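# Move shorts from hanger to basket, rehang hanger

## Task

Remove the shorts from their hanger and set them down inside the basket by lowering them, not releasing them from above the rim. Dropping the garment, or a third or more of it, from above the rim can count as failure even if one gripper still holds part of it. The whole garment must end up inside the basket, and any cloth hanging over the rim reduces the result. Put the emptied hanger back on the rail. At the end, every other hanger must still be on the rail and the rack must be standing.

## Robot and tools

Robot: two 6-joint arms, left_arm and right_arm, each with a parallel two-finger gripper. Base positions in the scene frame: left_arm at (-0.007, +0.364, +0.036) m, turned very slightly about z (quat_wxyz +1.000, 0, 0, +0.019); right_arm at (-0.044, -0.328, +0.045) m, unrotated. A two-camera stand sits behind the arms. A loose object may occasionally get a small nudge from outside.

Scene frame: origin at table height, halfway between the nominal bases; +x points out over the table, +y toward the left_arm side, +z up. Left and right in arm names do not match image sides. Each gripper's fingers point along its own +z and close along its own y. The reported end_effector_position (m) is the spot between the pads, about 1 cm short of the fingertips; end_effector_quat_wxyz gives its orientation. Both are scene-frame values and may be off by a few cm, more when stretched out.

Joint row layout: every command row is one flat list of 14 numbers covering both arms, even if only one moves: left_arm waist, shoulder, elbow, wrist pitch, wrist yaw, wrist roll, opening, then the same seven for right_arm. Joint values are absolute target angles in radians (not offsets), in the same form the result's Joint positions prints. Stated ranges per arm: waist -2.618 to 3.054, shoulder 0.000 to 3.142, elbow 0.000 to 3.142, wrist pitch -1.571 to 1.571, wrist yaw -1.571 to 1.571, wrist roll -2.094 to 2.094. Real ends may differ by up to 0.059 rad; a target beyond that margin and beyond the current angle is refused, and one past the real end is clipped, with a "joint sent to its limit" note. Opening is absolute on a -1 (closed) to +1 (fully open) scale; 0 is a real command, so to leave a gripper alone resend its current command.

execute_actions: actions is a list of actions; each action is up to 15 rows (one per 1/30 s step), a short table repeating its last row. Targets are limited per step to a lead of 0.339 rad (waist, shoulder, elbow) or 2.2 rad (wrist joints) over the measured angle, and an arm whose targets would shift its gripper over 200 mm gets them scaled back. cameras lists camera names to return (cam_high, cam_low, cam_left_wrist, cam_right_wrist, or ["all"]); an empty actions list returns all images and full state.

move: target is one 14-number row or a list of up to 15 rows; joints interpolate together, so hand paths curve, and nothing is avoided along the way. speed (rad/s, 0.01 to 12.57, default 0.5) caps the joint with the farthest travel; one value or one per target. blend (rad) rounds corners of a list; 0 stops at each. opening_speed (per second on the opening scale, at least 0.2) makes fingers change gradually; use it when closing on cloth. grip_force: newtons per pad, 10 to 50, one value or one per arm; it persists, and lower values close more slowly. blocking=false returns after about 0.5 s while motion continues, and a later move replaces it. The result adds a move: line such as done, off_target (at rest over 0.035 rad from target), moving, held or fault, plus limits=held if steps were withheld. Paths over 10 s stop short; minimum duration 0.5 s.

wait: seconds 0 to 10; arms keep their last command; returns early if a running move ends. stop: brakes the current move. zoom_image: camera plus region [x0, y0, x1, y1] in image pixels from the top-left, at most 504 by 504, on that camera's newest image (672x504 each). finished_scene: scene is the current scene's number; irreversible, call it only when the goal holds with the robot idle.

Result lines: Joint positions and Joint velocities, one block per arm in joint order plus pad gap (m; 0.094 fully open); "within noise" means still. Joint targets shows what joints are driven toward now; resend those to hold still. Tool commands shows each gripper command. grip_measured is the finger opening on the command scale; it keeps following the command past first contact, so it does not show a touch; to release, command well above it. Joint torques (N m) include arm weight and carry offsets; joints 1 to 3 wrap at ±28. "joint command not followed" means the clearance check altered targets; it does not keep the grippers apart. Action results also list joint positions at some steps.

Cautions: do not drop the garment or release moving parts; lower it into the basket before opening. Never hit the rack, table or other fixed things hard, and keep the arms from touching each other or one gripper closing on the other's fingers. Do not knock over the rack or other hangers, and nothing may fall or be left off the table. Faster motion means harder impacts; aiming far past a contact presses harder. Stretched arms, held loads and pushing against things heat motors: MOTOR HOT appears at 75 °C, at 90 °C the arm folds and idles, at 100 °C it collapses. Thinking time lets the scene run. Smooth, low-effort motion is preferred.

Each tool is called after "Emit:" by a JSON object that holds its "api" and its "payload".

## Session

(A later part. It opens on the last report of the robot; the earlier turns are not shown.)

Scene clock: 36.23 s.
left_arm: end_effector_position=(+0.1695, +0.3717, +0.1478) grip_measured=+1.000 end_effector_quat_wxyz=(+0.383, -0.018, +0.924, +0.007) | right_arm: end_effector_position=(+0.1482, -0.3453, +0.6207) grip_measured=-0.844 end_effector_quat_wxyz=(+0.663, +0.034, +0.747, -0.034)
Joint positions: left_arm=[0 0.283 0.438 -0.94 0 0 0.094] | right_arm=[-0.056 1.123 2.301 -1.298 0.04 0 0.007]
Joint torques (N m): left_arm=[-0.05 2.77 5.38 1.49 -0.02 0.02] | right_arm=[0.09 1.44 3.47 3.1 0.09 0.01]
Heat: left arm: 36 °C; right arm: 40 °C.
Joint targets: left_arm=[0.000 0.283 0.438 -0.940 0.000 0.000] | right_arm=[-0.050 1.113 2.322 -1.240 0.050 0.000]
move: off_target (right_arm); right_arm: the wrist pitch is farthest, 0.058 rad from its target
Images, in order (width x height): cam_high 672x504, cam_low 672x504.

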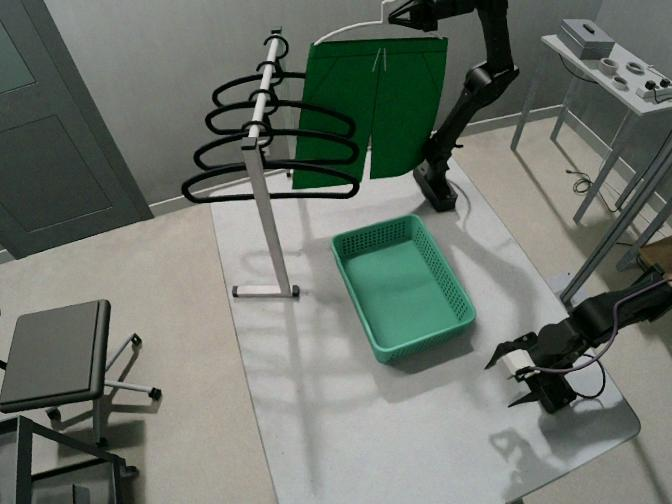

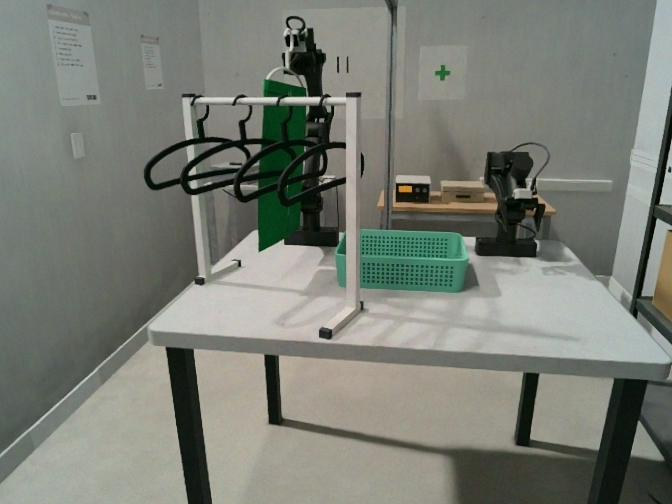

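Emit:
{"api": "move", "payload": {"target": [[0,0.283,0.438,-0.94,0,0,1,0.6,1.113,2.322,-1.24,0.05,0,-1],[0,0.283,0.438,-0.94,0,0,1,0.76,1.576,2.18,-0.63,-0.285,0,-1]], "speed": [0.35,0.4], "blend": [0.05,0], "cameras": ["cam_high","cam_low","cam_left_wrist"]}}

Scene clock: 40.47 s.
left_arm: end_effector_position=(+0.1695, +0.3717, +0.1478) grip_measured=+1.000 end_effector_quat_wxyz=(+0.383, -0.018, +0.924, +0.007) | right_arm: end_effector_position=(+0.2390, +0.0067, +0.5832) grip_measured=-0.843 end_effector_quat_wxyz=(+0.571, -0.358, +0.658, +0.337)
Joint positions: left_arm=[0 0.283 0.438 -0.94 0 0 0.094] | right_arm=[0.756 1.586 2.178 -0.719 -0.273 0 0.007]
Joint torques (N m): left_arm=[-0.05 2.77 5.38 1.49 -0.01 0.02] | right_arm=[0.43 -6.23 4.48 3.36 -0.19 -0.04]
Heat: left arm: 36 °C; right arm: 41 °C.
Joint targets: left_arm=[0.000 0.283 0.438 -0.940 0.000 0.000] | right_arm=[0.760 1.576 2.180 -0.630 -0.285 0.000]
move: off_target (right_arm); right_arm: the wrist pitch is farthest, 0.089 rad from its target
Images, in order (width x height): cam_high 672x504, cam_low 672x504, cam_left_wrist 672x504.

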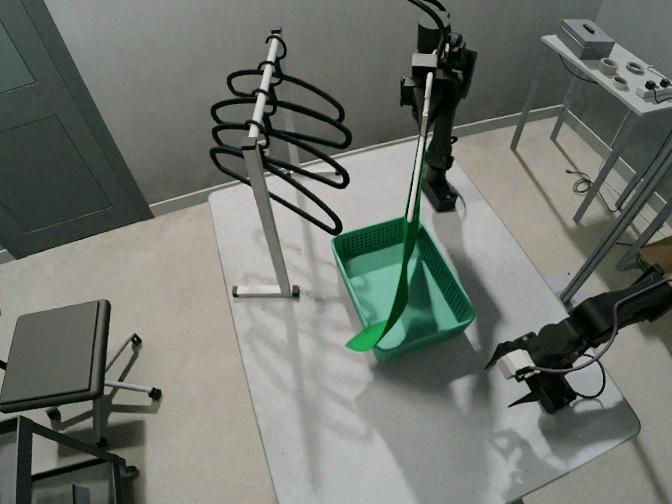

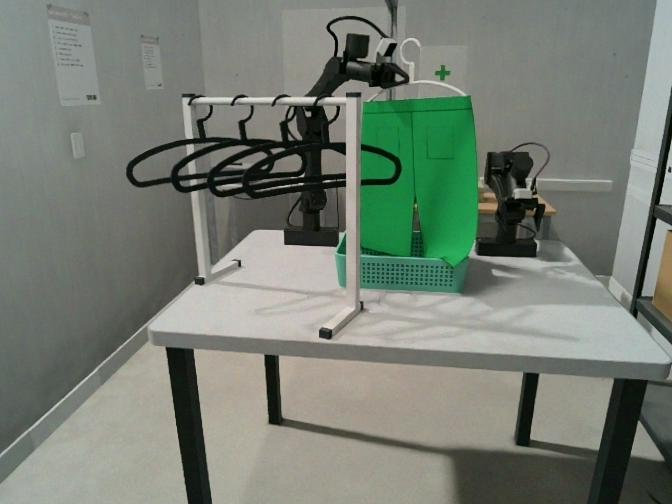

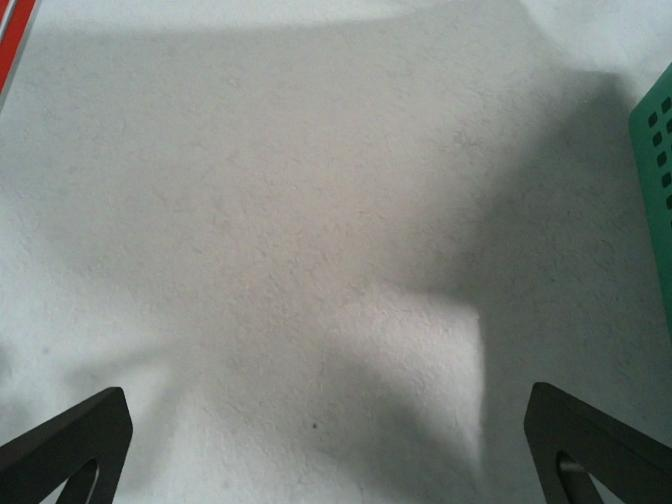

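Emit:
{"api": "move", "payload": {"target": [[0,0.283,0.438,-0.94,0,0,1,0.504,1.819,2.36,-0.56,-0.846,0,-1],[0,0.283,0.438,-0.94,0,0,1,0.476,1.66,1.757,-0.12,-0.874,0,-1]], "speed": [0.4,0.4], "blend": [0.05,0], "cameras": ["cam_high","cam_low"]}}

Scene clock: 45.10 s.
left_arm: end_effector_position=(+0.1695, +0.3717, +0.1478) grip_measured=+1.000 end_effector_quat_wxyz=(+0.383, -0.018, +0.924, +0.007) | right_arm: end_effector_position=(+0.3214, +0.0181, +0.4755) grip_measured=-0.843 end_effector_quat_wxyz=(+0.510, -0.430, +0.596, +0.447)
Joint positions: left_arm=[0 0.283 0.438 -0.94 0 0 0.094] | right_arm=[0.482 1.709 1.765 -0.179 -0.859 0 0.007]
Joint torques (N m): left_arm=[-0.03 2.78 5.38 1.49 -0.01 0.02] | right_arm=[-0.51 -12.3 5.29 2.81 -0.21 -0.03]
Motor temperatures (°C): left_arm=[27 31 33 36 31 27 28] | right_arm=[32 30 40 42 30 30 30]
Heat: left arm: 36 °C; right arm: 42 °C.
Joint targets: left_arm=[0.000 0.283 0.438 -0.940 0.000 0.000] | right_arm=[0.476 1.660 1.757 -0.120 -0.874 0.000]
move: off_target (right_arm); right_arm: the wrist pitch is farthest, 0.059 rad from its target
Images, in order (width x height): cam_high 672x504, cam_low 672x504.

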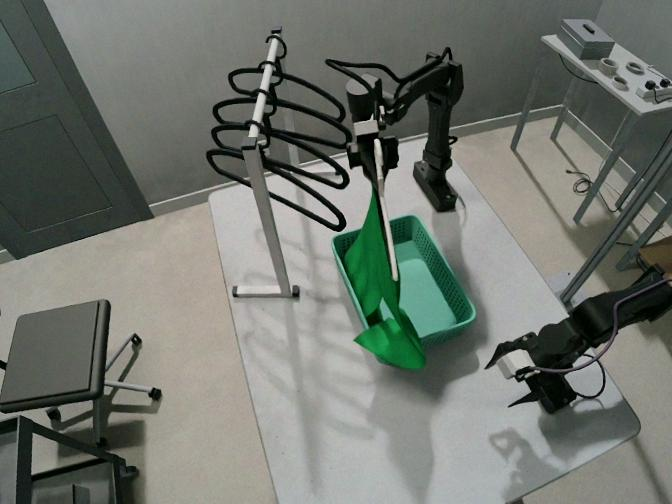

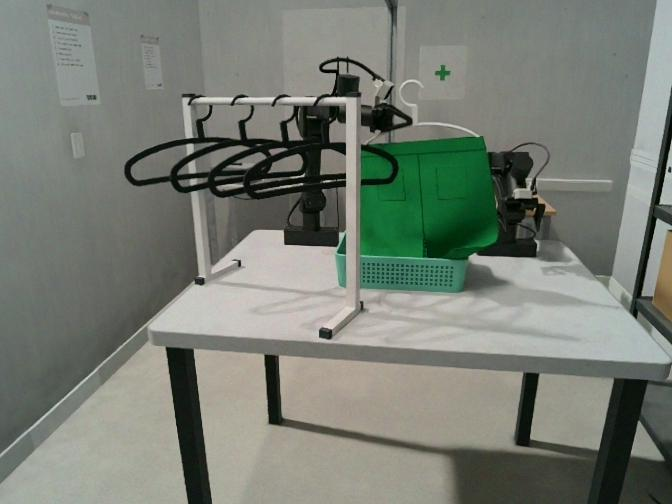

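Emit:
{"api": "move", "payload": {"target": [[0,0.283,0.438,-0.94,0,0,1,0.476,1.79,2.38,-0.60,-0.88,0,-1]], "speed": [0.5], "cameras": ["cam_high","cam_low"]}}

Scene clock: 47.37 s.
left_arm: end_effector_position=(+0.1695, +0.3717, +0.1478) grip_measured=+1.000 end_effector_quat_wxyz=(+0.383, -0.018, +0.924, +0.007) | right_arm: end_effector_position=(+0.2787, -0.0031, +0.5898) grip_measured=-0.843 end_effector_quat_wxyz=(+0.527, -0.437, +0.577, +0.446)
Joint positions: left_arm=[0 0.283 0.438 -0.94 0 0 0.094] | right_arm=[0.482 1.782 2.346 -0.637 -0.868 0 0.007]
Joint torques (N m): left_arm=[-0.05 2.77 5.39 1.49 -0.01 0.02] | right_arm=[-0.51 -6.46 6.95 2.55 -0.22 -0.02]
Heat: left arm: 36 °C; right arm: 42 °C.
Joint targets: left_arm=[0.000 0.283 0.438 -0.940 0.000 0.000] | right_arm=[0.476 1.790 2.380 -0.600 -0.880 0.000]
move: off_target (right_arm); right_arm: the wrist pitch is farthest, 0.037 rad from its target
Images, in order (width x height): cam_high 672x504, cam_low 672x504.

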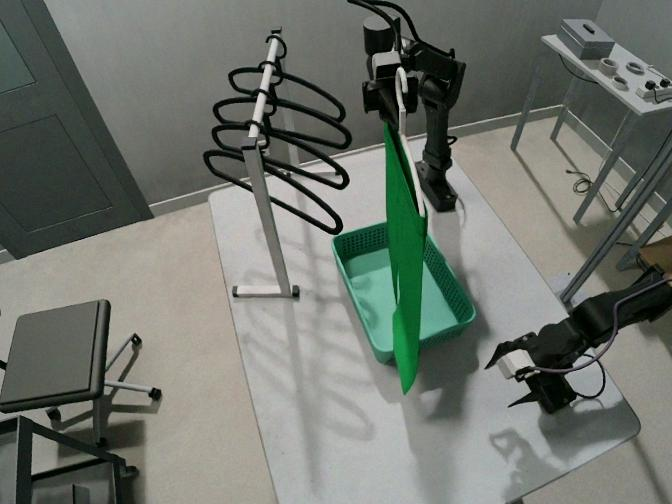

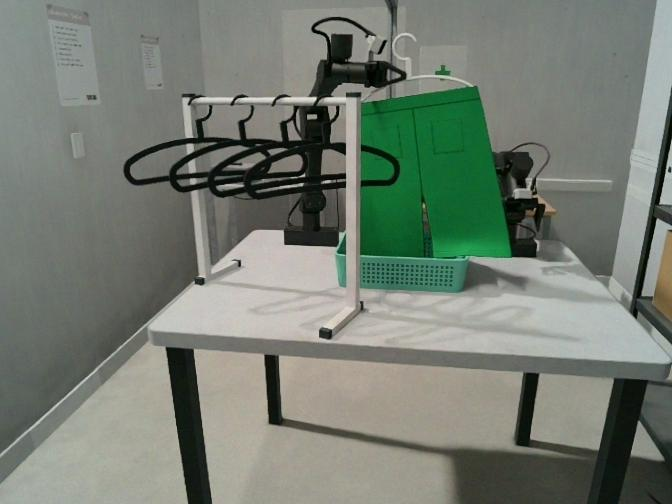

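Emit:
{"api": "wait", "payload": {"seconds": 0.6, "cameras": ["cam_high","cam_low"]}}

Scene clock: 48.20 s.
left_arm: end_effector_position=(+0.1695, +0.3717, +0.1478) grip_measured=+1.000 end_effector_quat_wxyz=(+0.383, -0.018, +0.924, +0.007) | right_arm: end_effector_position=(+0.2787, -0.0031, +0.5898) grip_measured=-0.843 end_effector_quat_wxyz=(+0.527, -0.437, +0.577, +0.446)
Joint positions: left_arm=[0 0.283 0.438 -0.94 0 0 0.094] | right_arm=[0.482 1.782 2.346 -0.637 -0.868 0 0.007]
Joint torques (N m): left_arm=[-0.05 2.78 5.38 1.5 -0.02 0.02] | right_arm=[-0.49 -6.37 6.9 2.56 -0.21 0.01]
Heat: left arm: 36 °C; right arm: 42 °C.
Joint targets: left_arm=[0.000 0.283 0.438 -0.940 0.000 0.000] | right_arm=[0.476 1.790 2.380 -0.600 -0.880 0.000]
Tool commands: left_gripper/opening=+1.0 right_gripper/opening=-1.0
wait: 0.60 s; at rest from the start
Images, in order (width x height): cam_high 672x504, cam_low 672x504.

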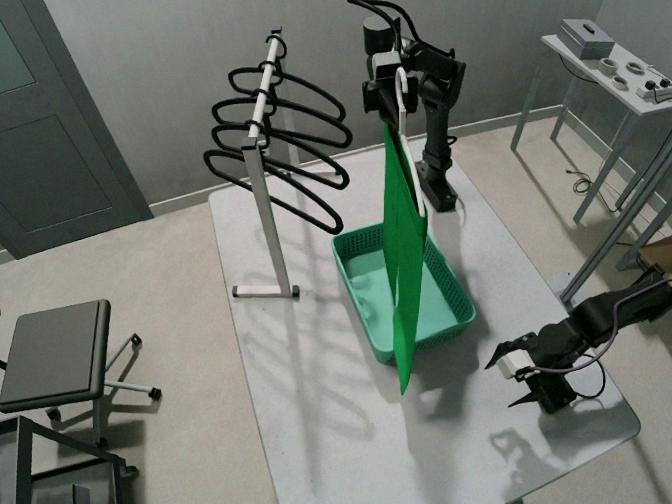

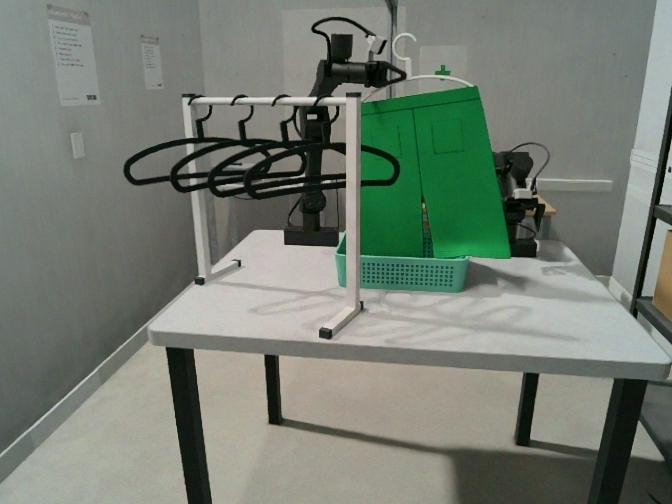

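Emit:
{"api": "move", "payload": {"target": [[0,0.283,0.438,-0.94,0,0,1,0.55,1.655,2.34,-0.82,-0.65,0,-1]], "speed": [0.5], "cameras": ["cam_high","cam_low"]}}

Scene clock: 50.03 s.
left_arm: end_effector_position=(+0.1695, +0.3717, +0.1478) grip_measured=+1.000 end_effector_quat_wxyz=(+0.383, -0.018, +0.924, +0.007) | right_arm: end_effector_position=(+0.2513, -0.0198, +0.5855) grip_measured=-0.843 end_effector_quat_wxyz=(+0.516, -0.393, +0.648, +0.400)
Joint positions: left_arm=[0 0.283 0.438 -0.94 0 0 0.094] | right_arm=[0.546 1.676 2.346 -0.857 -0.65 0 0.007]
Joint torques (N m): left_arm=[-0.05 2.77 5.38 1.49 -0.02 0.02] | right_arm=[0.03 -7.64 3.55 2.63 -0.07 -0.03]
Heat: left arm: 36 °C; right arm: 42 °C.
Joint targets: left_arm=[0.000 0.283 0.438 -0.940 0.000 0.000] | right_arm=[0.550 1.655 2.340 -0.820 -0.650 0.000]
move: off_target (right_arm); right_arm: the wrist pitch is farthest, 0.037 rad from its target
Images, in order (width x height): cam_high 672x504, cam_low 672x504.

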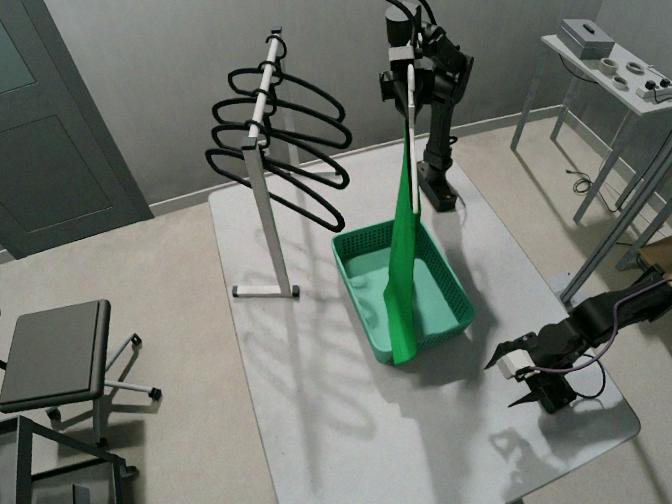

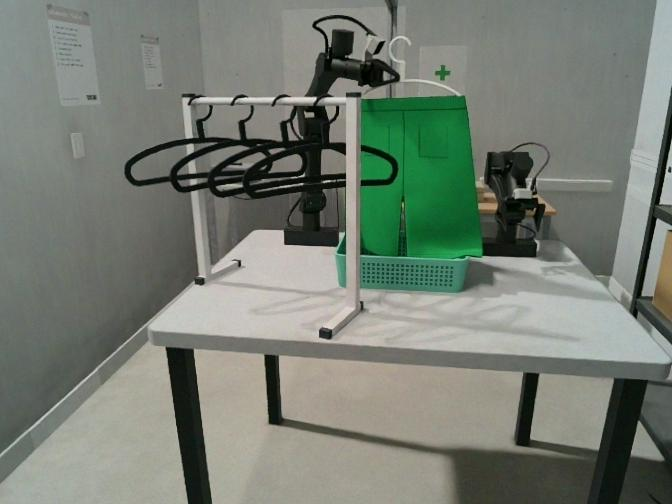

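Emit:
{"api": "move", "payload": {"target": [[0,0.283,0.438,-0.94,0,0,1,0.431,1.656,2.42,-0.96,-0.769,0,-1],[0,0.283,0.438,-0.94,0,0,1,0.431,1.342,1.62,-0.47,-0.769,0,-1]], "speed": [0.4,0.4], "cameras": ["cam_high","cam_low"]}}

Scene clock: 54.10 s.
left_arm: end_effector_position=(+0.1695, +0.3717, +0.1478) grip_measured=+1.000 end_effector_quat_wxyz=(+0.383, -0.018, +0.924, +0.007) | right_arm: end_effector_position=(+0.2559, -0.0532, +0.4842) grip_measured=-0.844 end_effector_quat_wxyz=(+0.483, -0.374, +0.680, +0.406)
Joint positions: left_arm=[0 0.283 0.438 -0.94 0 0 0.094] | right_arm=[0.434 1.381 1.628 -0.53 -0.748 0 0.007]
Joint torques (N m): left_arm=[-0.03 2.77 5.38 1.49 -0.01 0.02] | right_arm=[-0.05 -7.83 4.74 2.8 -0.31 0.02]
Heat: left arm: 36 °C; right arm: 43 °C.
Joint targets: left_arm=[0.000 0.283 0.438 -0.940 0.000 0.000] | right_arm=[0.431 1.342 1.620 -0.470 -0.769 0.000]
move: off_target (right_arm); right_arm: the wrist pitch is farthest, 0.060 rad from its target
Images, in order (width x height): cam_high 672x504, cam_low 672x504.

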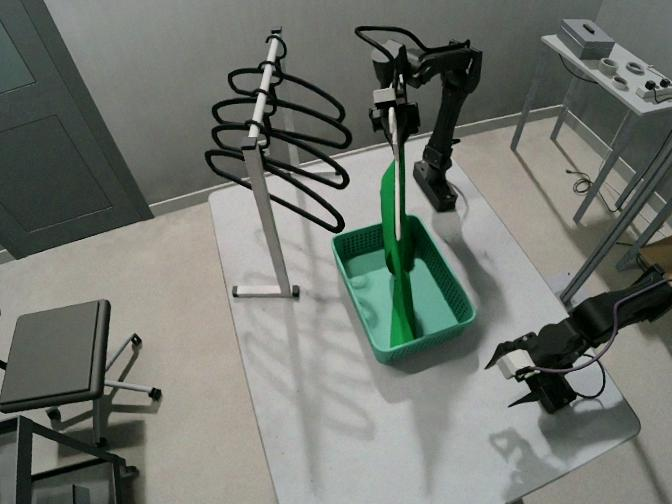

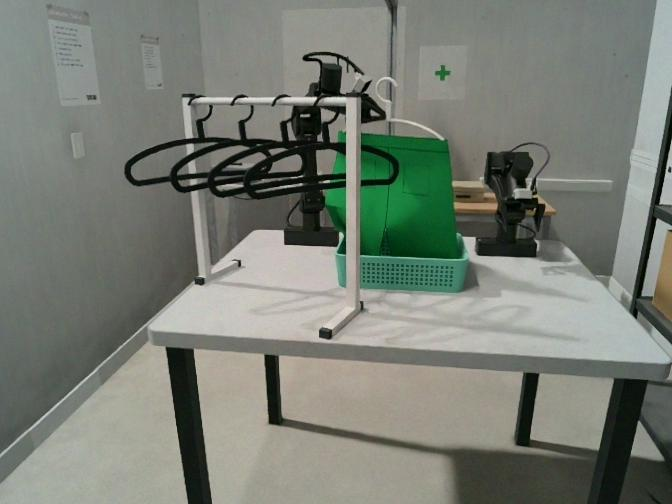

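Emit:
{"api": "zoom_image", "payload": {"camera": "cam_high", "region": [320, 130, 490, 370]}}

Emit:
{"api": "zoom_image", "payload": {"camera": "cam_low", "region": [300, 100, 490, 300]}}

Scaled by 2.100.

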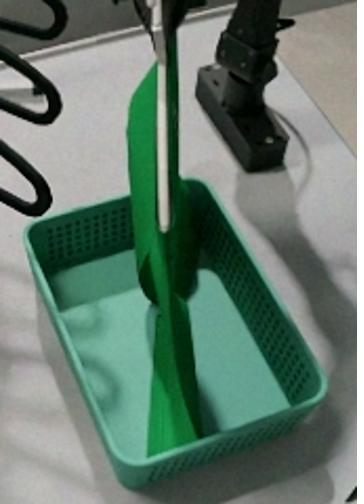

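Scaled by 2.520.

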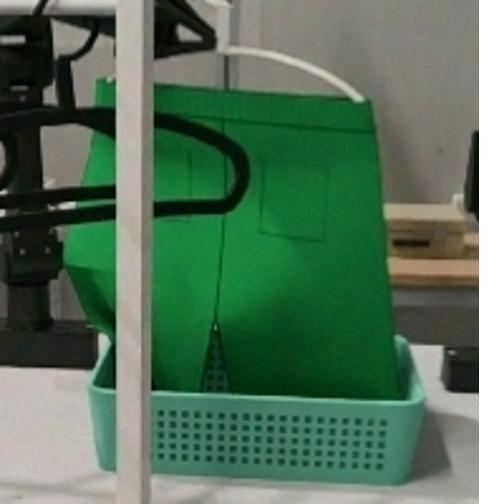

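Emit:
{"api": "move", "payload": {"target": [[0,0.283,0.438,-0.94,0,0,1,0.752,1.045,0.75,0.2,-0.498,0,-1],[0,0.283,0.438,-0.94,0,0,1,0.585,1.50,0.685,0.72,-0.665,0,-1]], "speed": [0.4,0.4], "blend": [0.05,0], "cameras": ["all"]}}

Scene clock: 58.83 s.
left_arm: end_effector_position=(+0.1695, +0.3717, +0.1478) grip_measured=+1.000 end_effector_quat_wxyz=(+0.383, -0.018, +0.924, +0.007) | right_arm: end_effector_position=(+0.2478, +0.0001, +0.2635) grip_measured=-0.843 end_effector_quat_wxyz=(+0.525, -0.409, +0.622, +0.412)
Joint positions: left_arm=[0 0.283 0.438 -0.94 0 0 0.094] | right_arm=[0.59 1.494 0.694 0.664 -0.653 0 0.007]
Joint torques (N m): left_arm=[-0.05 2.77 5.38 1.49 -0.02 0.02] | right_arm=[-0.17 -5.15 4.89 2.83 -0.18 -0.01]
Heat: left arm: 36 °C; right arm: 43 °C.
Joint targets: left_arm=[0.000 0.283 0.438 -0.940 0.000 0.000] | right_arm=[0.585 1.500 0.685 0.720 -0.665 0.000]
move: off_target (right_arm); right_arm: the wrist pitch is farthest, 0.056 rad from its target

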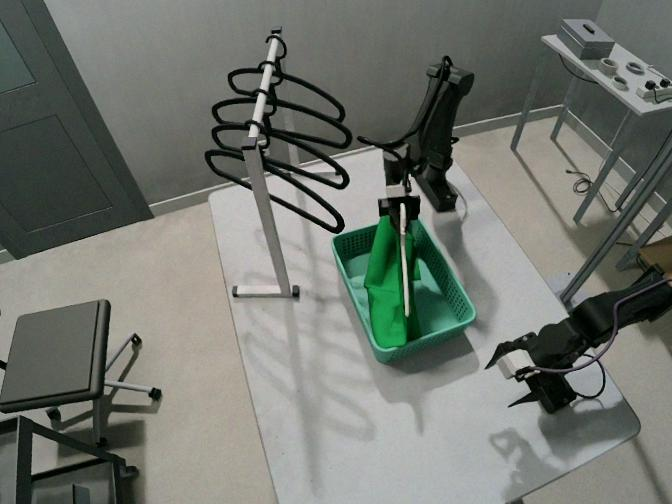

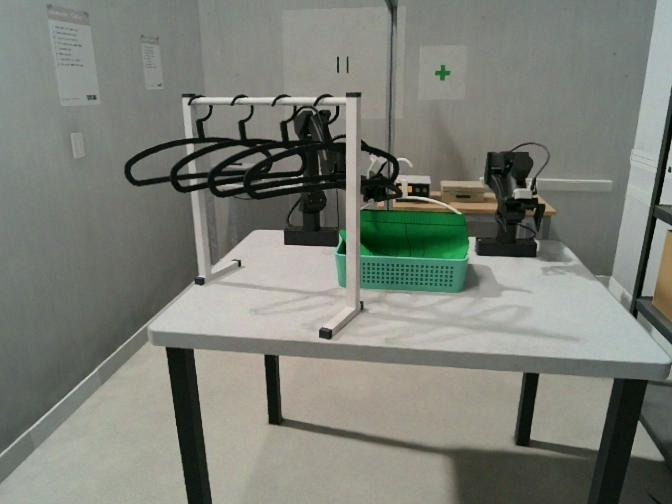

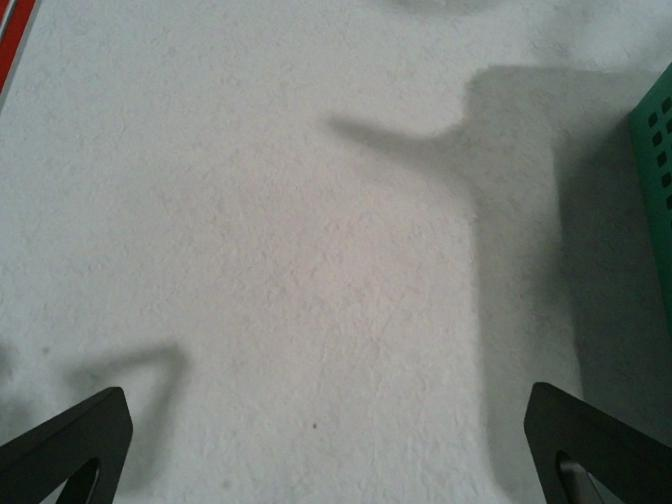

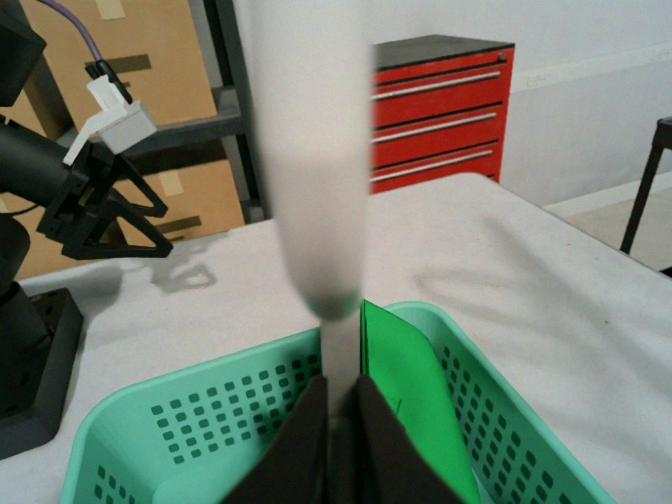

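Emit:
{"api": "zoom_image", "payload": {"camera": "cam_high", "region": [320, 180, 490, 370]}}

Emit:
{"api": "zoom_image", "payload": {"camera": "cam_low", "region": [330, 140, 490, 300]}}

Scaled by 2.653.

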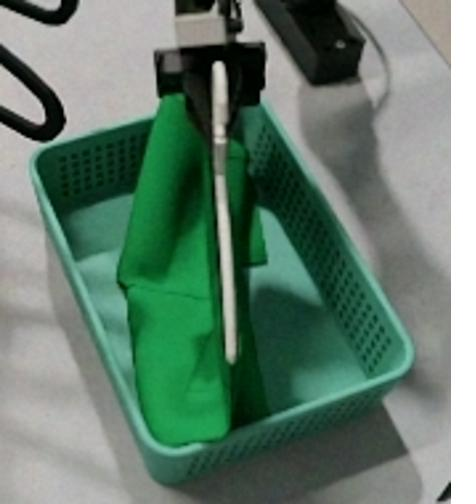

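Scaled by 3.150.

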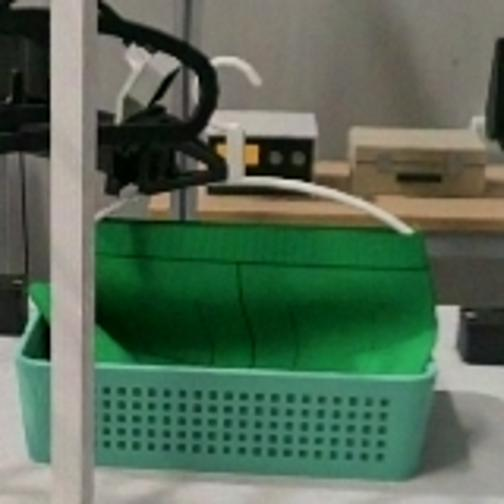

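Emit:
{"api": "move", "payload": {"target": [[0.122,1.780,0.264,1.416,1.51,0,0.3,0.486,1.545,0.93,0.53,-1.014,0,-1]], "speed": [0.7], "cameras": ["all"]}}

Scene clock: 65.27 s.
left_arm: end_effector_position=(+0.2522, +0.2231, +0.1682) grip_measured=+0.302 end_effector_quat_wxyz=(+0.535, +0.419, +0.572, -0.459) | right_arm: end_effector_position=(+0.2463, -0.0014, +0.3048) grip_measured=-0.843 end_effector_quat_wxyz=(+0.474, -0.464, +0.567, +0.488)
Joint positions: left_arm=[0.115 1.759 0.276 1.405 1.496 0 0.061] | right_arm=[0.49 1.535 0.889 0.51 -0.99 0 0.007]
Joint torques (N m): left_arm=[0.54 -3.86 1.17 1.37 0.14 0.02] | right_arm=[-0.35 -5.46 8.79 2.2 -0.28 -0.05]
Heat: left arm: 36 °C; right arm: 43 °C.
Joint targets: left_arm=[0.122 1.780 0.264 1.416 1.510 0.000] | right_arm=[0.486 1.545 0.930 0.530 -1.014 0.000]
move: off_target (right_arm); right_arm: the elbow is farthest, 0.041 rad from its target

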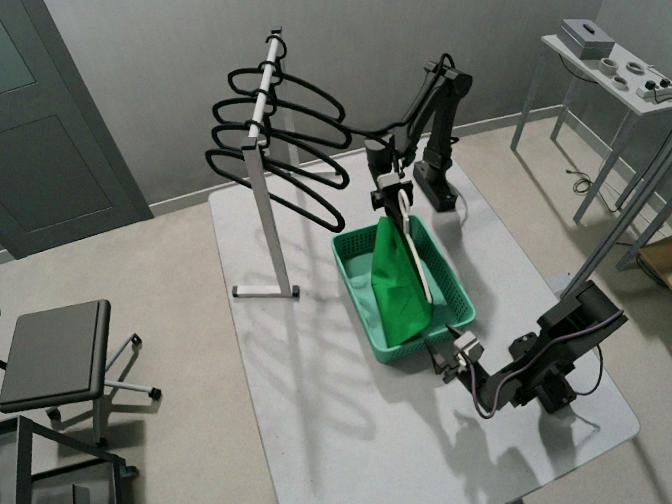

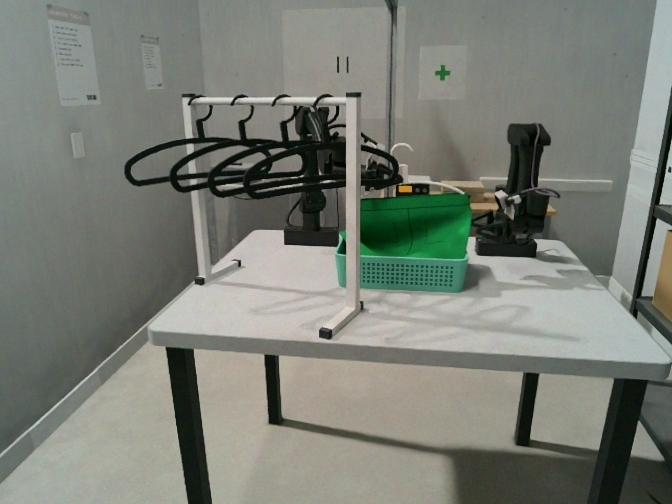

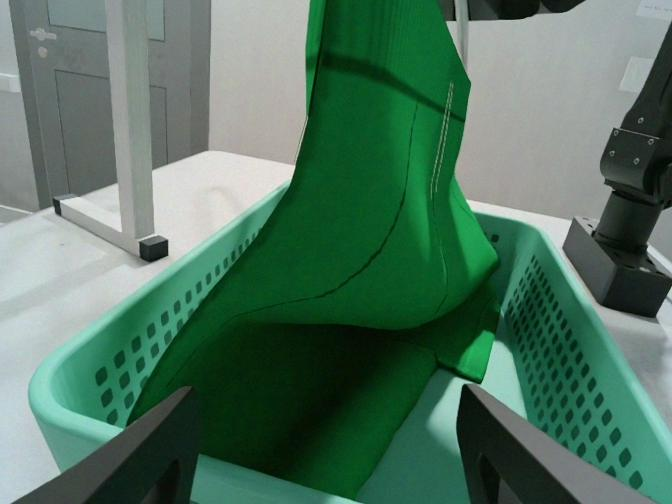

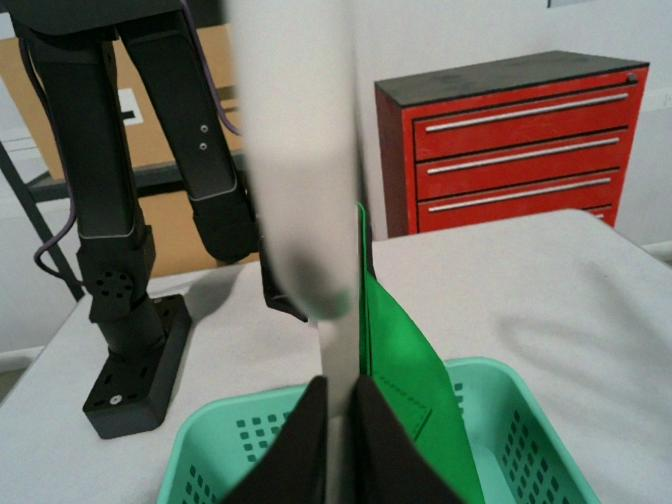

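Emit:
{"api": "move", "payload": {"target": [[-0.176,1.705,0.265,1.32,1.22,0,1,0.486,1.545,0.93,0.53,-1.014,0,-1]], "speed": [0.3], "cameras": ["all"]}}

Scene clock: 67.73 s.
left_arm: end_effector_position=(+0.2480, +0.1594, +0.1627) grip_measured=+0.998 end_effector_quat_wxyz=(+0.512, +0.423, +0.584, -0.467) | right_arm: end_effector_position=(+0.2462, -0.0014, +0.3048) grip_measured=-0.843 end_effector_quat_wxyz=(+0.474, -0.464, +0.567, +0.488)
Joint positions: left_arm=[-0.171 1.734 0.276 1.34 1.232 0 0.094] | right_arm=[0.49 1.535 0.889 0.51 -0.991 0 0.007]
Joint torques (N m): left_arm=[-0.46 -8.14 1.51 1.28 -0.03 0.02] | right_arm=[-0.23 -5.45 8.91 2.24 -0.31 0.02]
Heat: left arm: 36 °C; right arm: 43 °C.
Joint targets: left_arm=[-0.176 1.705 0.265 1.320 1.220 0.000] | right_arm=[0.486 1.545 0.930 0.530 -1.014 0.000]
move: off_target (right_arm); right_arm: the elbow is farthest, 0.041 rad from its target

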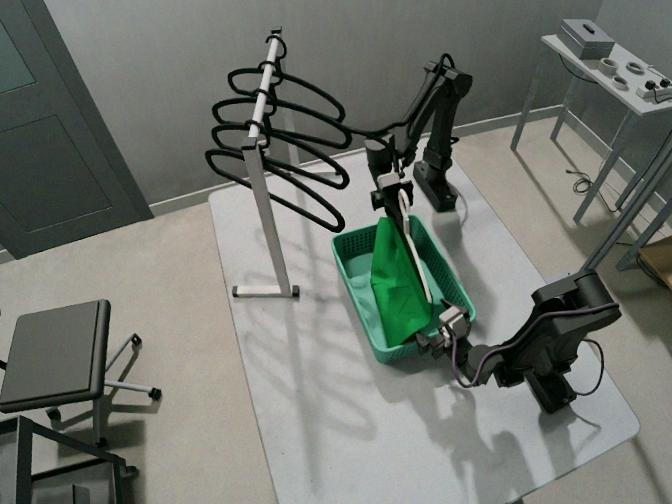

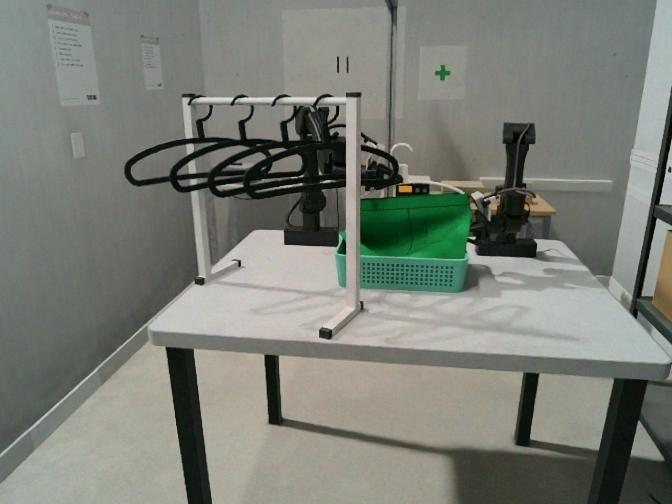

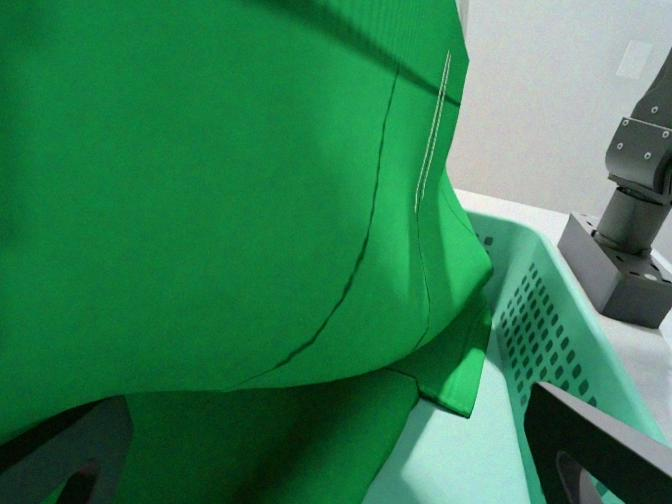

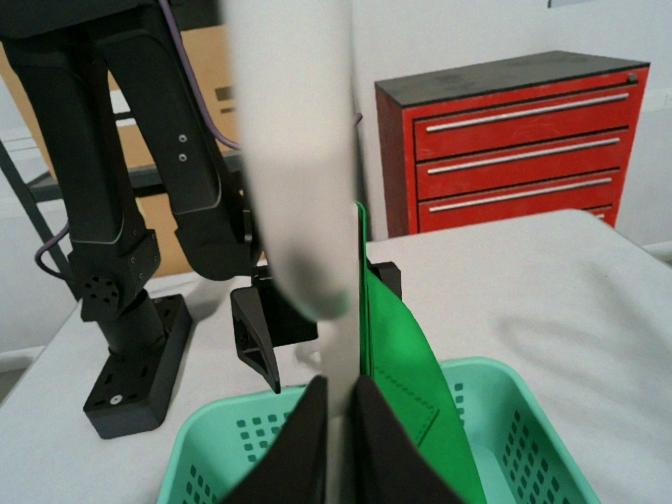

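Emit:
{"api": "move", "payload": {"target": [[0.0,1.60,0.55,0.97,1.38,0,1,0.486,1.545,0.93,0.53,-1.014,0,-1]], "speed": [0.6], "cameras": ["cam_left_wrist","cam_low"]}}

Scene clock: 69.30 s.
left_arm: end_effector_position=(+0.3044, +0.1986, +0.2153) grip_measured=+0.998 end_effector_quat_wxyz=(+0.525, +0.413, +0.583, -0.462) | right_arm: end_effector_position=(+0.2472, -0.0022, +0.3046) grip_measured=-0.843 end_effector_quat_wxyz=(+0.475, -0.463, +0.568, +0.487)
Joint positions: left_arm=[-0.005 1.628 0.528 0.993 1.369 0 0.094] | right_arm=[0.487 1.535 0.889 0.509 -0.99 0 0.007]
Joint torques (N m): left_arm=[0.42 -8.79 5.74 1.2 0.16 0.02] | right_arm=[-0.24 -5.44 8.54 2.25 -0.32 -0.05]
Heat: left arm: 36 °C; right arm: 43 °C.
Joint targets: left_arm=[0.000 1.600 0.550 0.970 1.380 0.000] | right_arm=[0.486 1.545 0.930 0.530 -1.014 0.000]
move: off_target (right_arm); right_arm: the elbow is farthest, 0.041 rad from its target
Images, in order (width x height): cam_low 672x504, cam_left_wrist 672x504.

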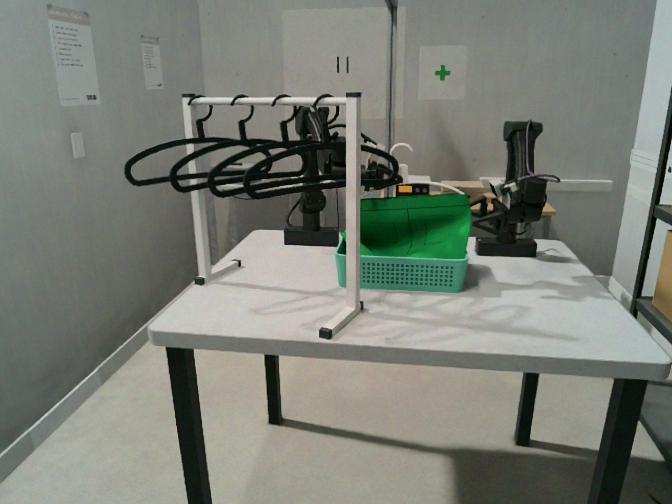

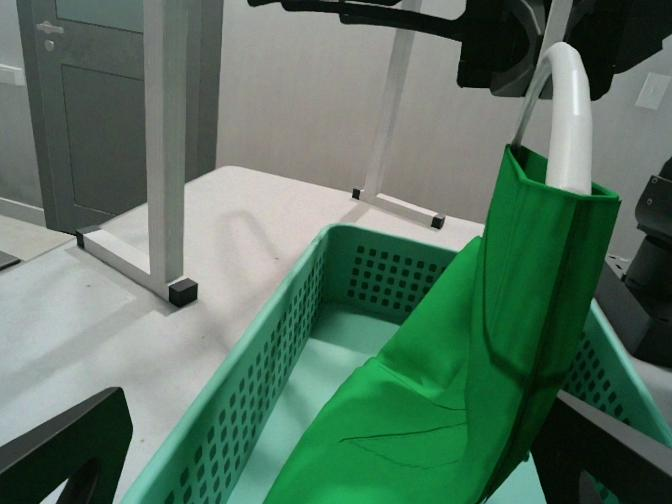

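Emit:
{"api": "move", "payload": {"target": [[0.068,1.62,0.222,1.31,1.456,0,1,0.486,1.545,0.93,0.53,-1.014,0,-1],[-0.215,1.665,0.28,1.30,1.176,0,1,0.486,1.545,0.93,0.53,-1.014,0,-1]], "speed": [0.6,0.3], "cameras": ["all"]}}

Scene clock: 72.87 s.
left_arm: end_effector_position=(+0.2412, +0.1523, +0.1754) grip_measured=+0.998 end_effector_quat_wxyz=(+0.522, +0.429, +0.577, -0.459) | right_arm: end_effector_position=(+0.2470, -0.0022, +0.3047) grip_measured=-0.843 end_effector_quat_wxyz=(+0.474, -0.463, +0.568, +0.487)
Joint positions: left_arm=[-0.209 1.646 0.258 1.299 1.189 0 0.094] | right_arm=[0.487 1.535 0.889 0.509 -0.992 0 0.007]
Joint torques (N m): left_arm=[-0.57 -3.52 4.55 1.49 -0.03 0.02] | right_arm=[-0.14 -5.72 8.62 2.27 -0.32 -0.03]
Heat: left arm: 36 °C; right arm: 42 °C.
Joint targets: left_arm=[-0.215 1.665 0.280 1.300 1.176 0.000] | right_arm=[0.486 1.545 0.930 0.530 -1.014 0.000]
move: off_target (right_arm); right_arm: the elbow is farthest, 0.041 rad from its target

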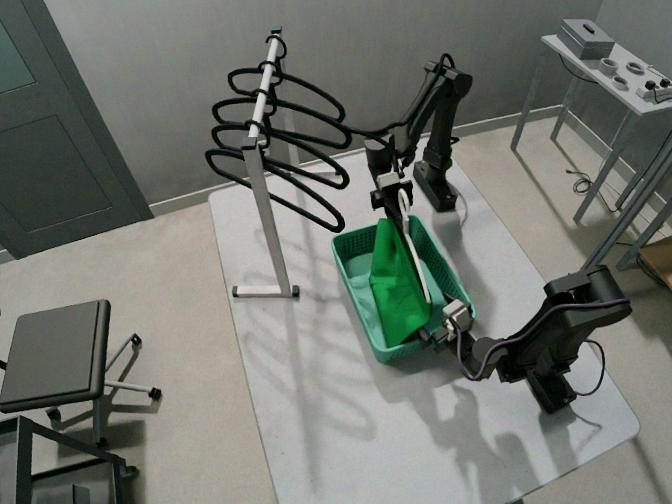

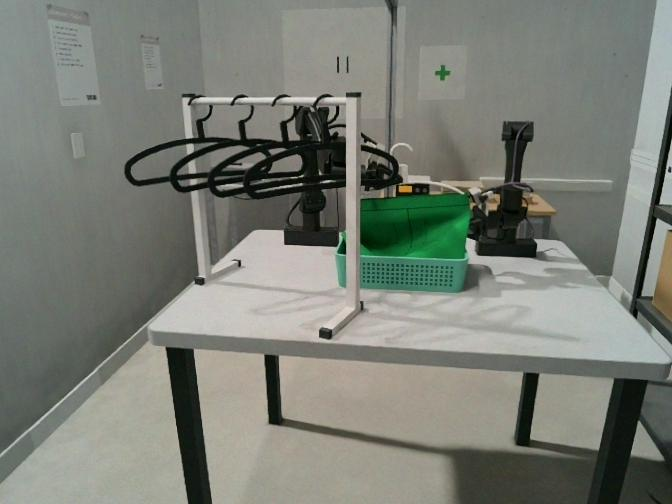

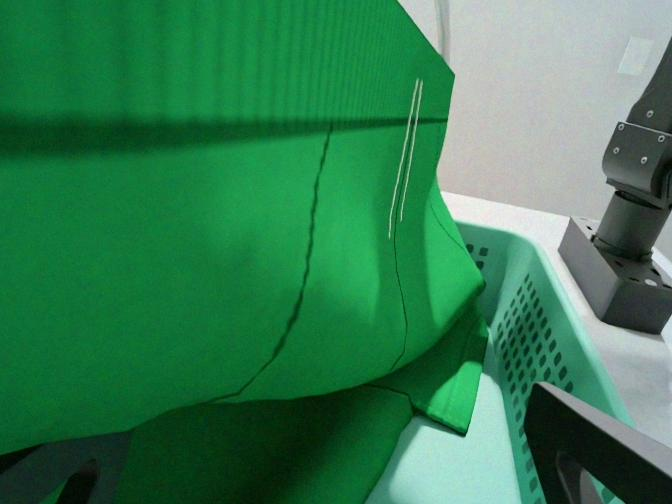

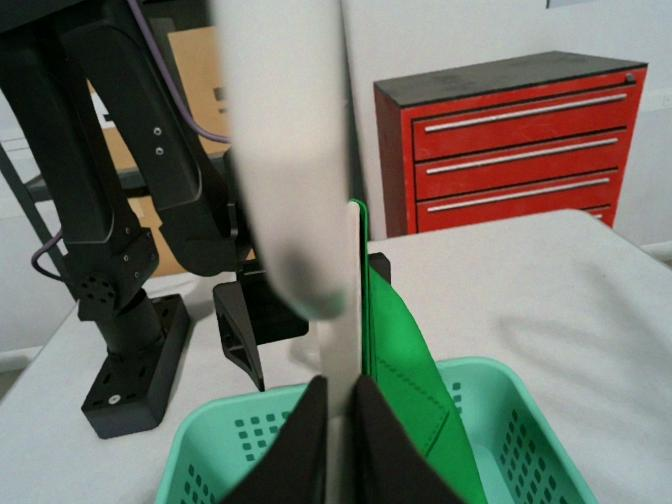

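Emit:
{"api": "move", "payload": {"target": [[0.14,1.68,0.36,1.22,1.52,0,1,0.486,1.545,0.93,0.53,-1.014,0,-1],[-0.14,1.70,0.385,1.22,1.246,0,1,0.486,1.545,0.93,0.53,-1.014,0,-1]], "speed": [0.6,0.3], "cameras": ["cam_high","cam_left_wrist","cam_right_wrist"]}}

Scene clock: 76.53 s.
left_arm: end_effector_position=(+0.2693, +0.1657, +0.1856) grip_measured=+0.998 end_effector_quat_wxyz=(+0.529, +0.428, +0.573, -0.457) | right_arm: end_effector_position=(+0.2468, -0.0022, +0.3047) grip_measured=-0.843 end_effector_quat_wxyz=(+0.474, -0.463, +0.568, +0.488)
Joint positions: left_arm=[-0.136 1.678 0.363 1.241 1.257 0 0.094] | right_arm=[0.487 1.535 0.889 0.509 -0.992 0 0.007]
Joint torques (N m): left_arm=[-0.42 -4.04 4.86 1.24 -0.05 0.02] | right_arm=[-0.01 -5.31 8.62 2.25 -0.25 -0.07]
Heat: left arm: 36 °C; right arm: 42 °C.
Joint targets: left_arm=[-0.140 1.700 0.385 1.220 1.246 0.000] | right_arm=[0.486 1.545 0.930 0.530 -1.014 0.000]
move: off_target (right_arm); right_arm: the elbow is farthest, 0.041 rad from its target
Images, in order (width x height): cam_high 672x504, cam_left_wrist 672x504, cam_right_wrist 672x504.

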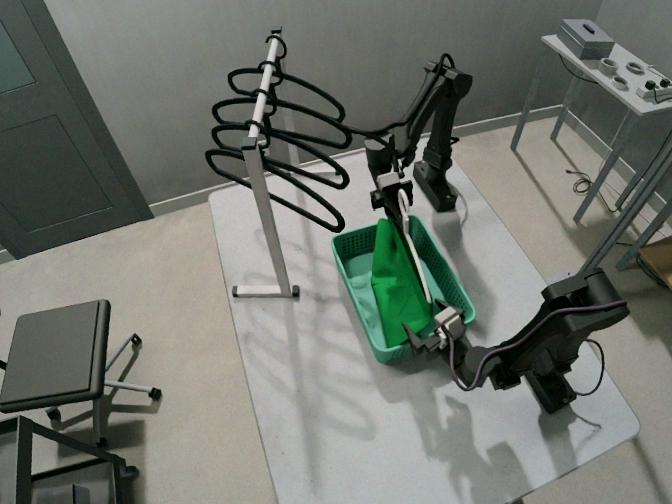

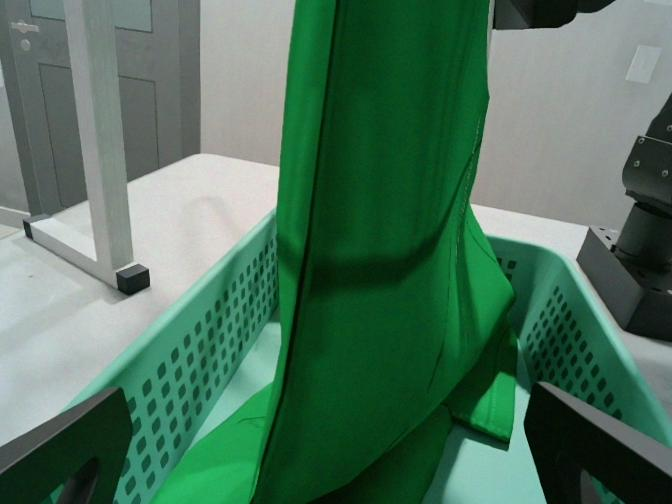

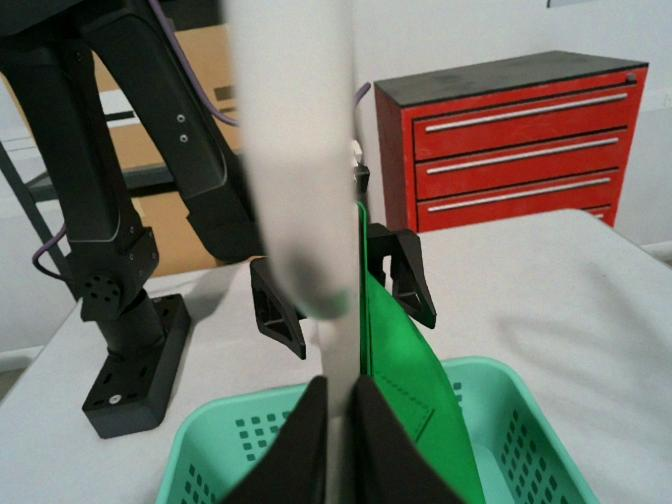

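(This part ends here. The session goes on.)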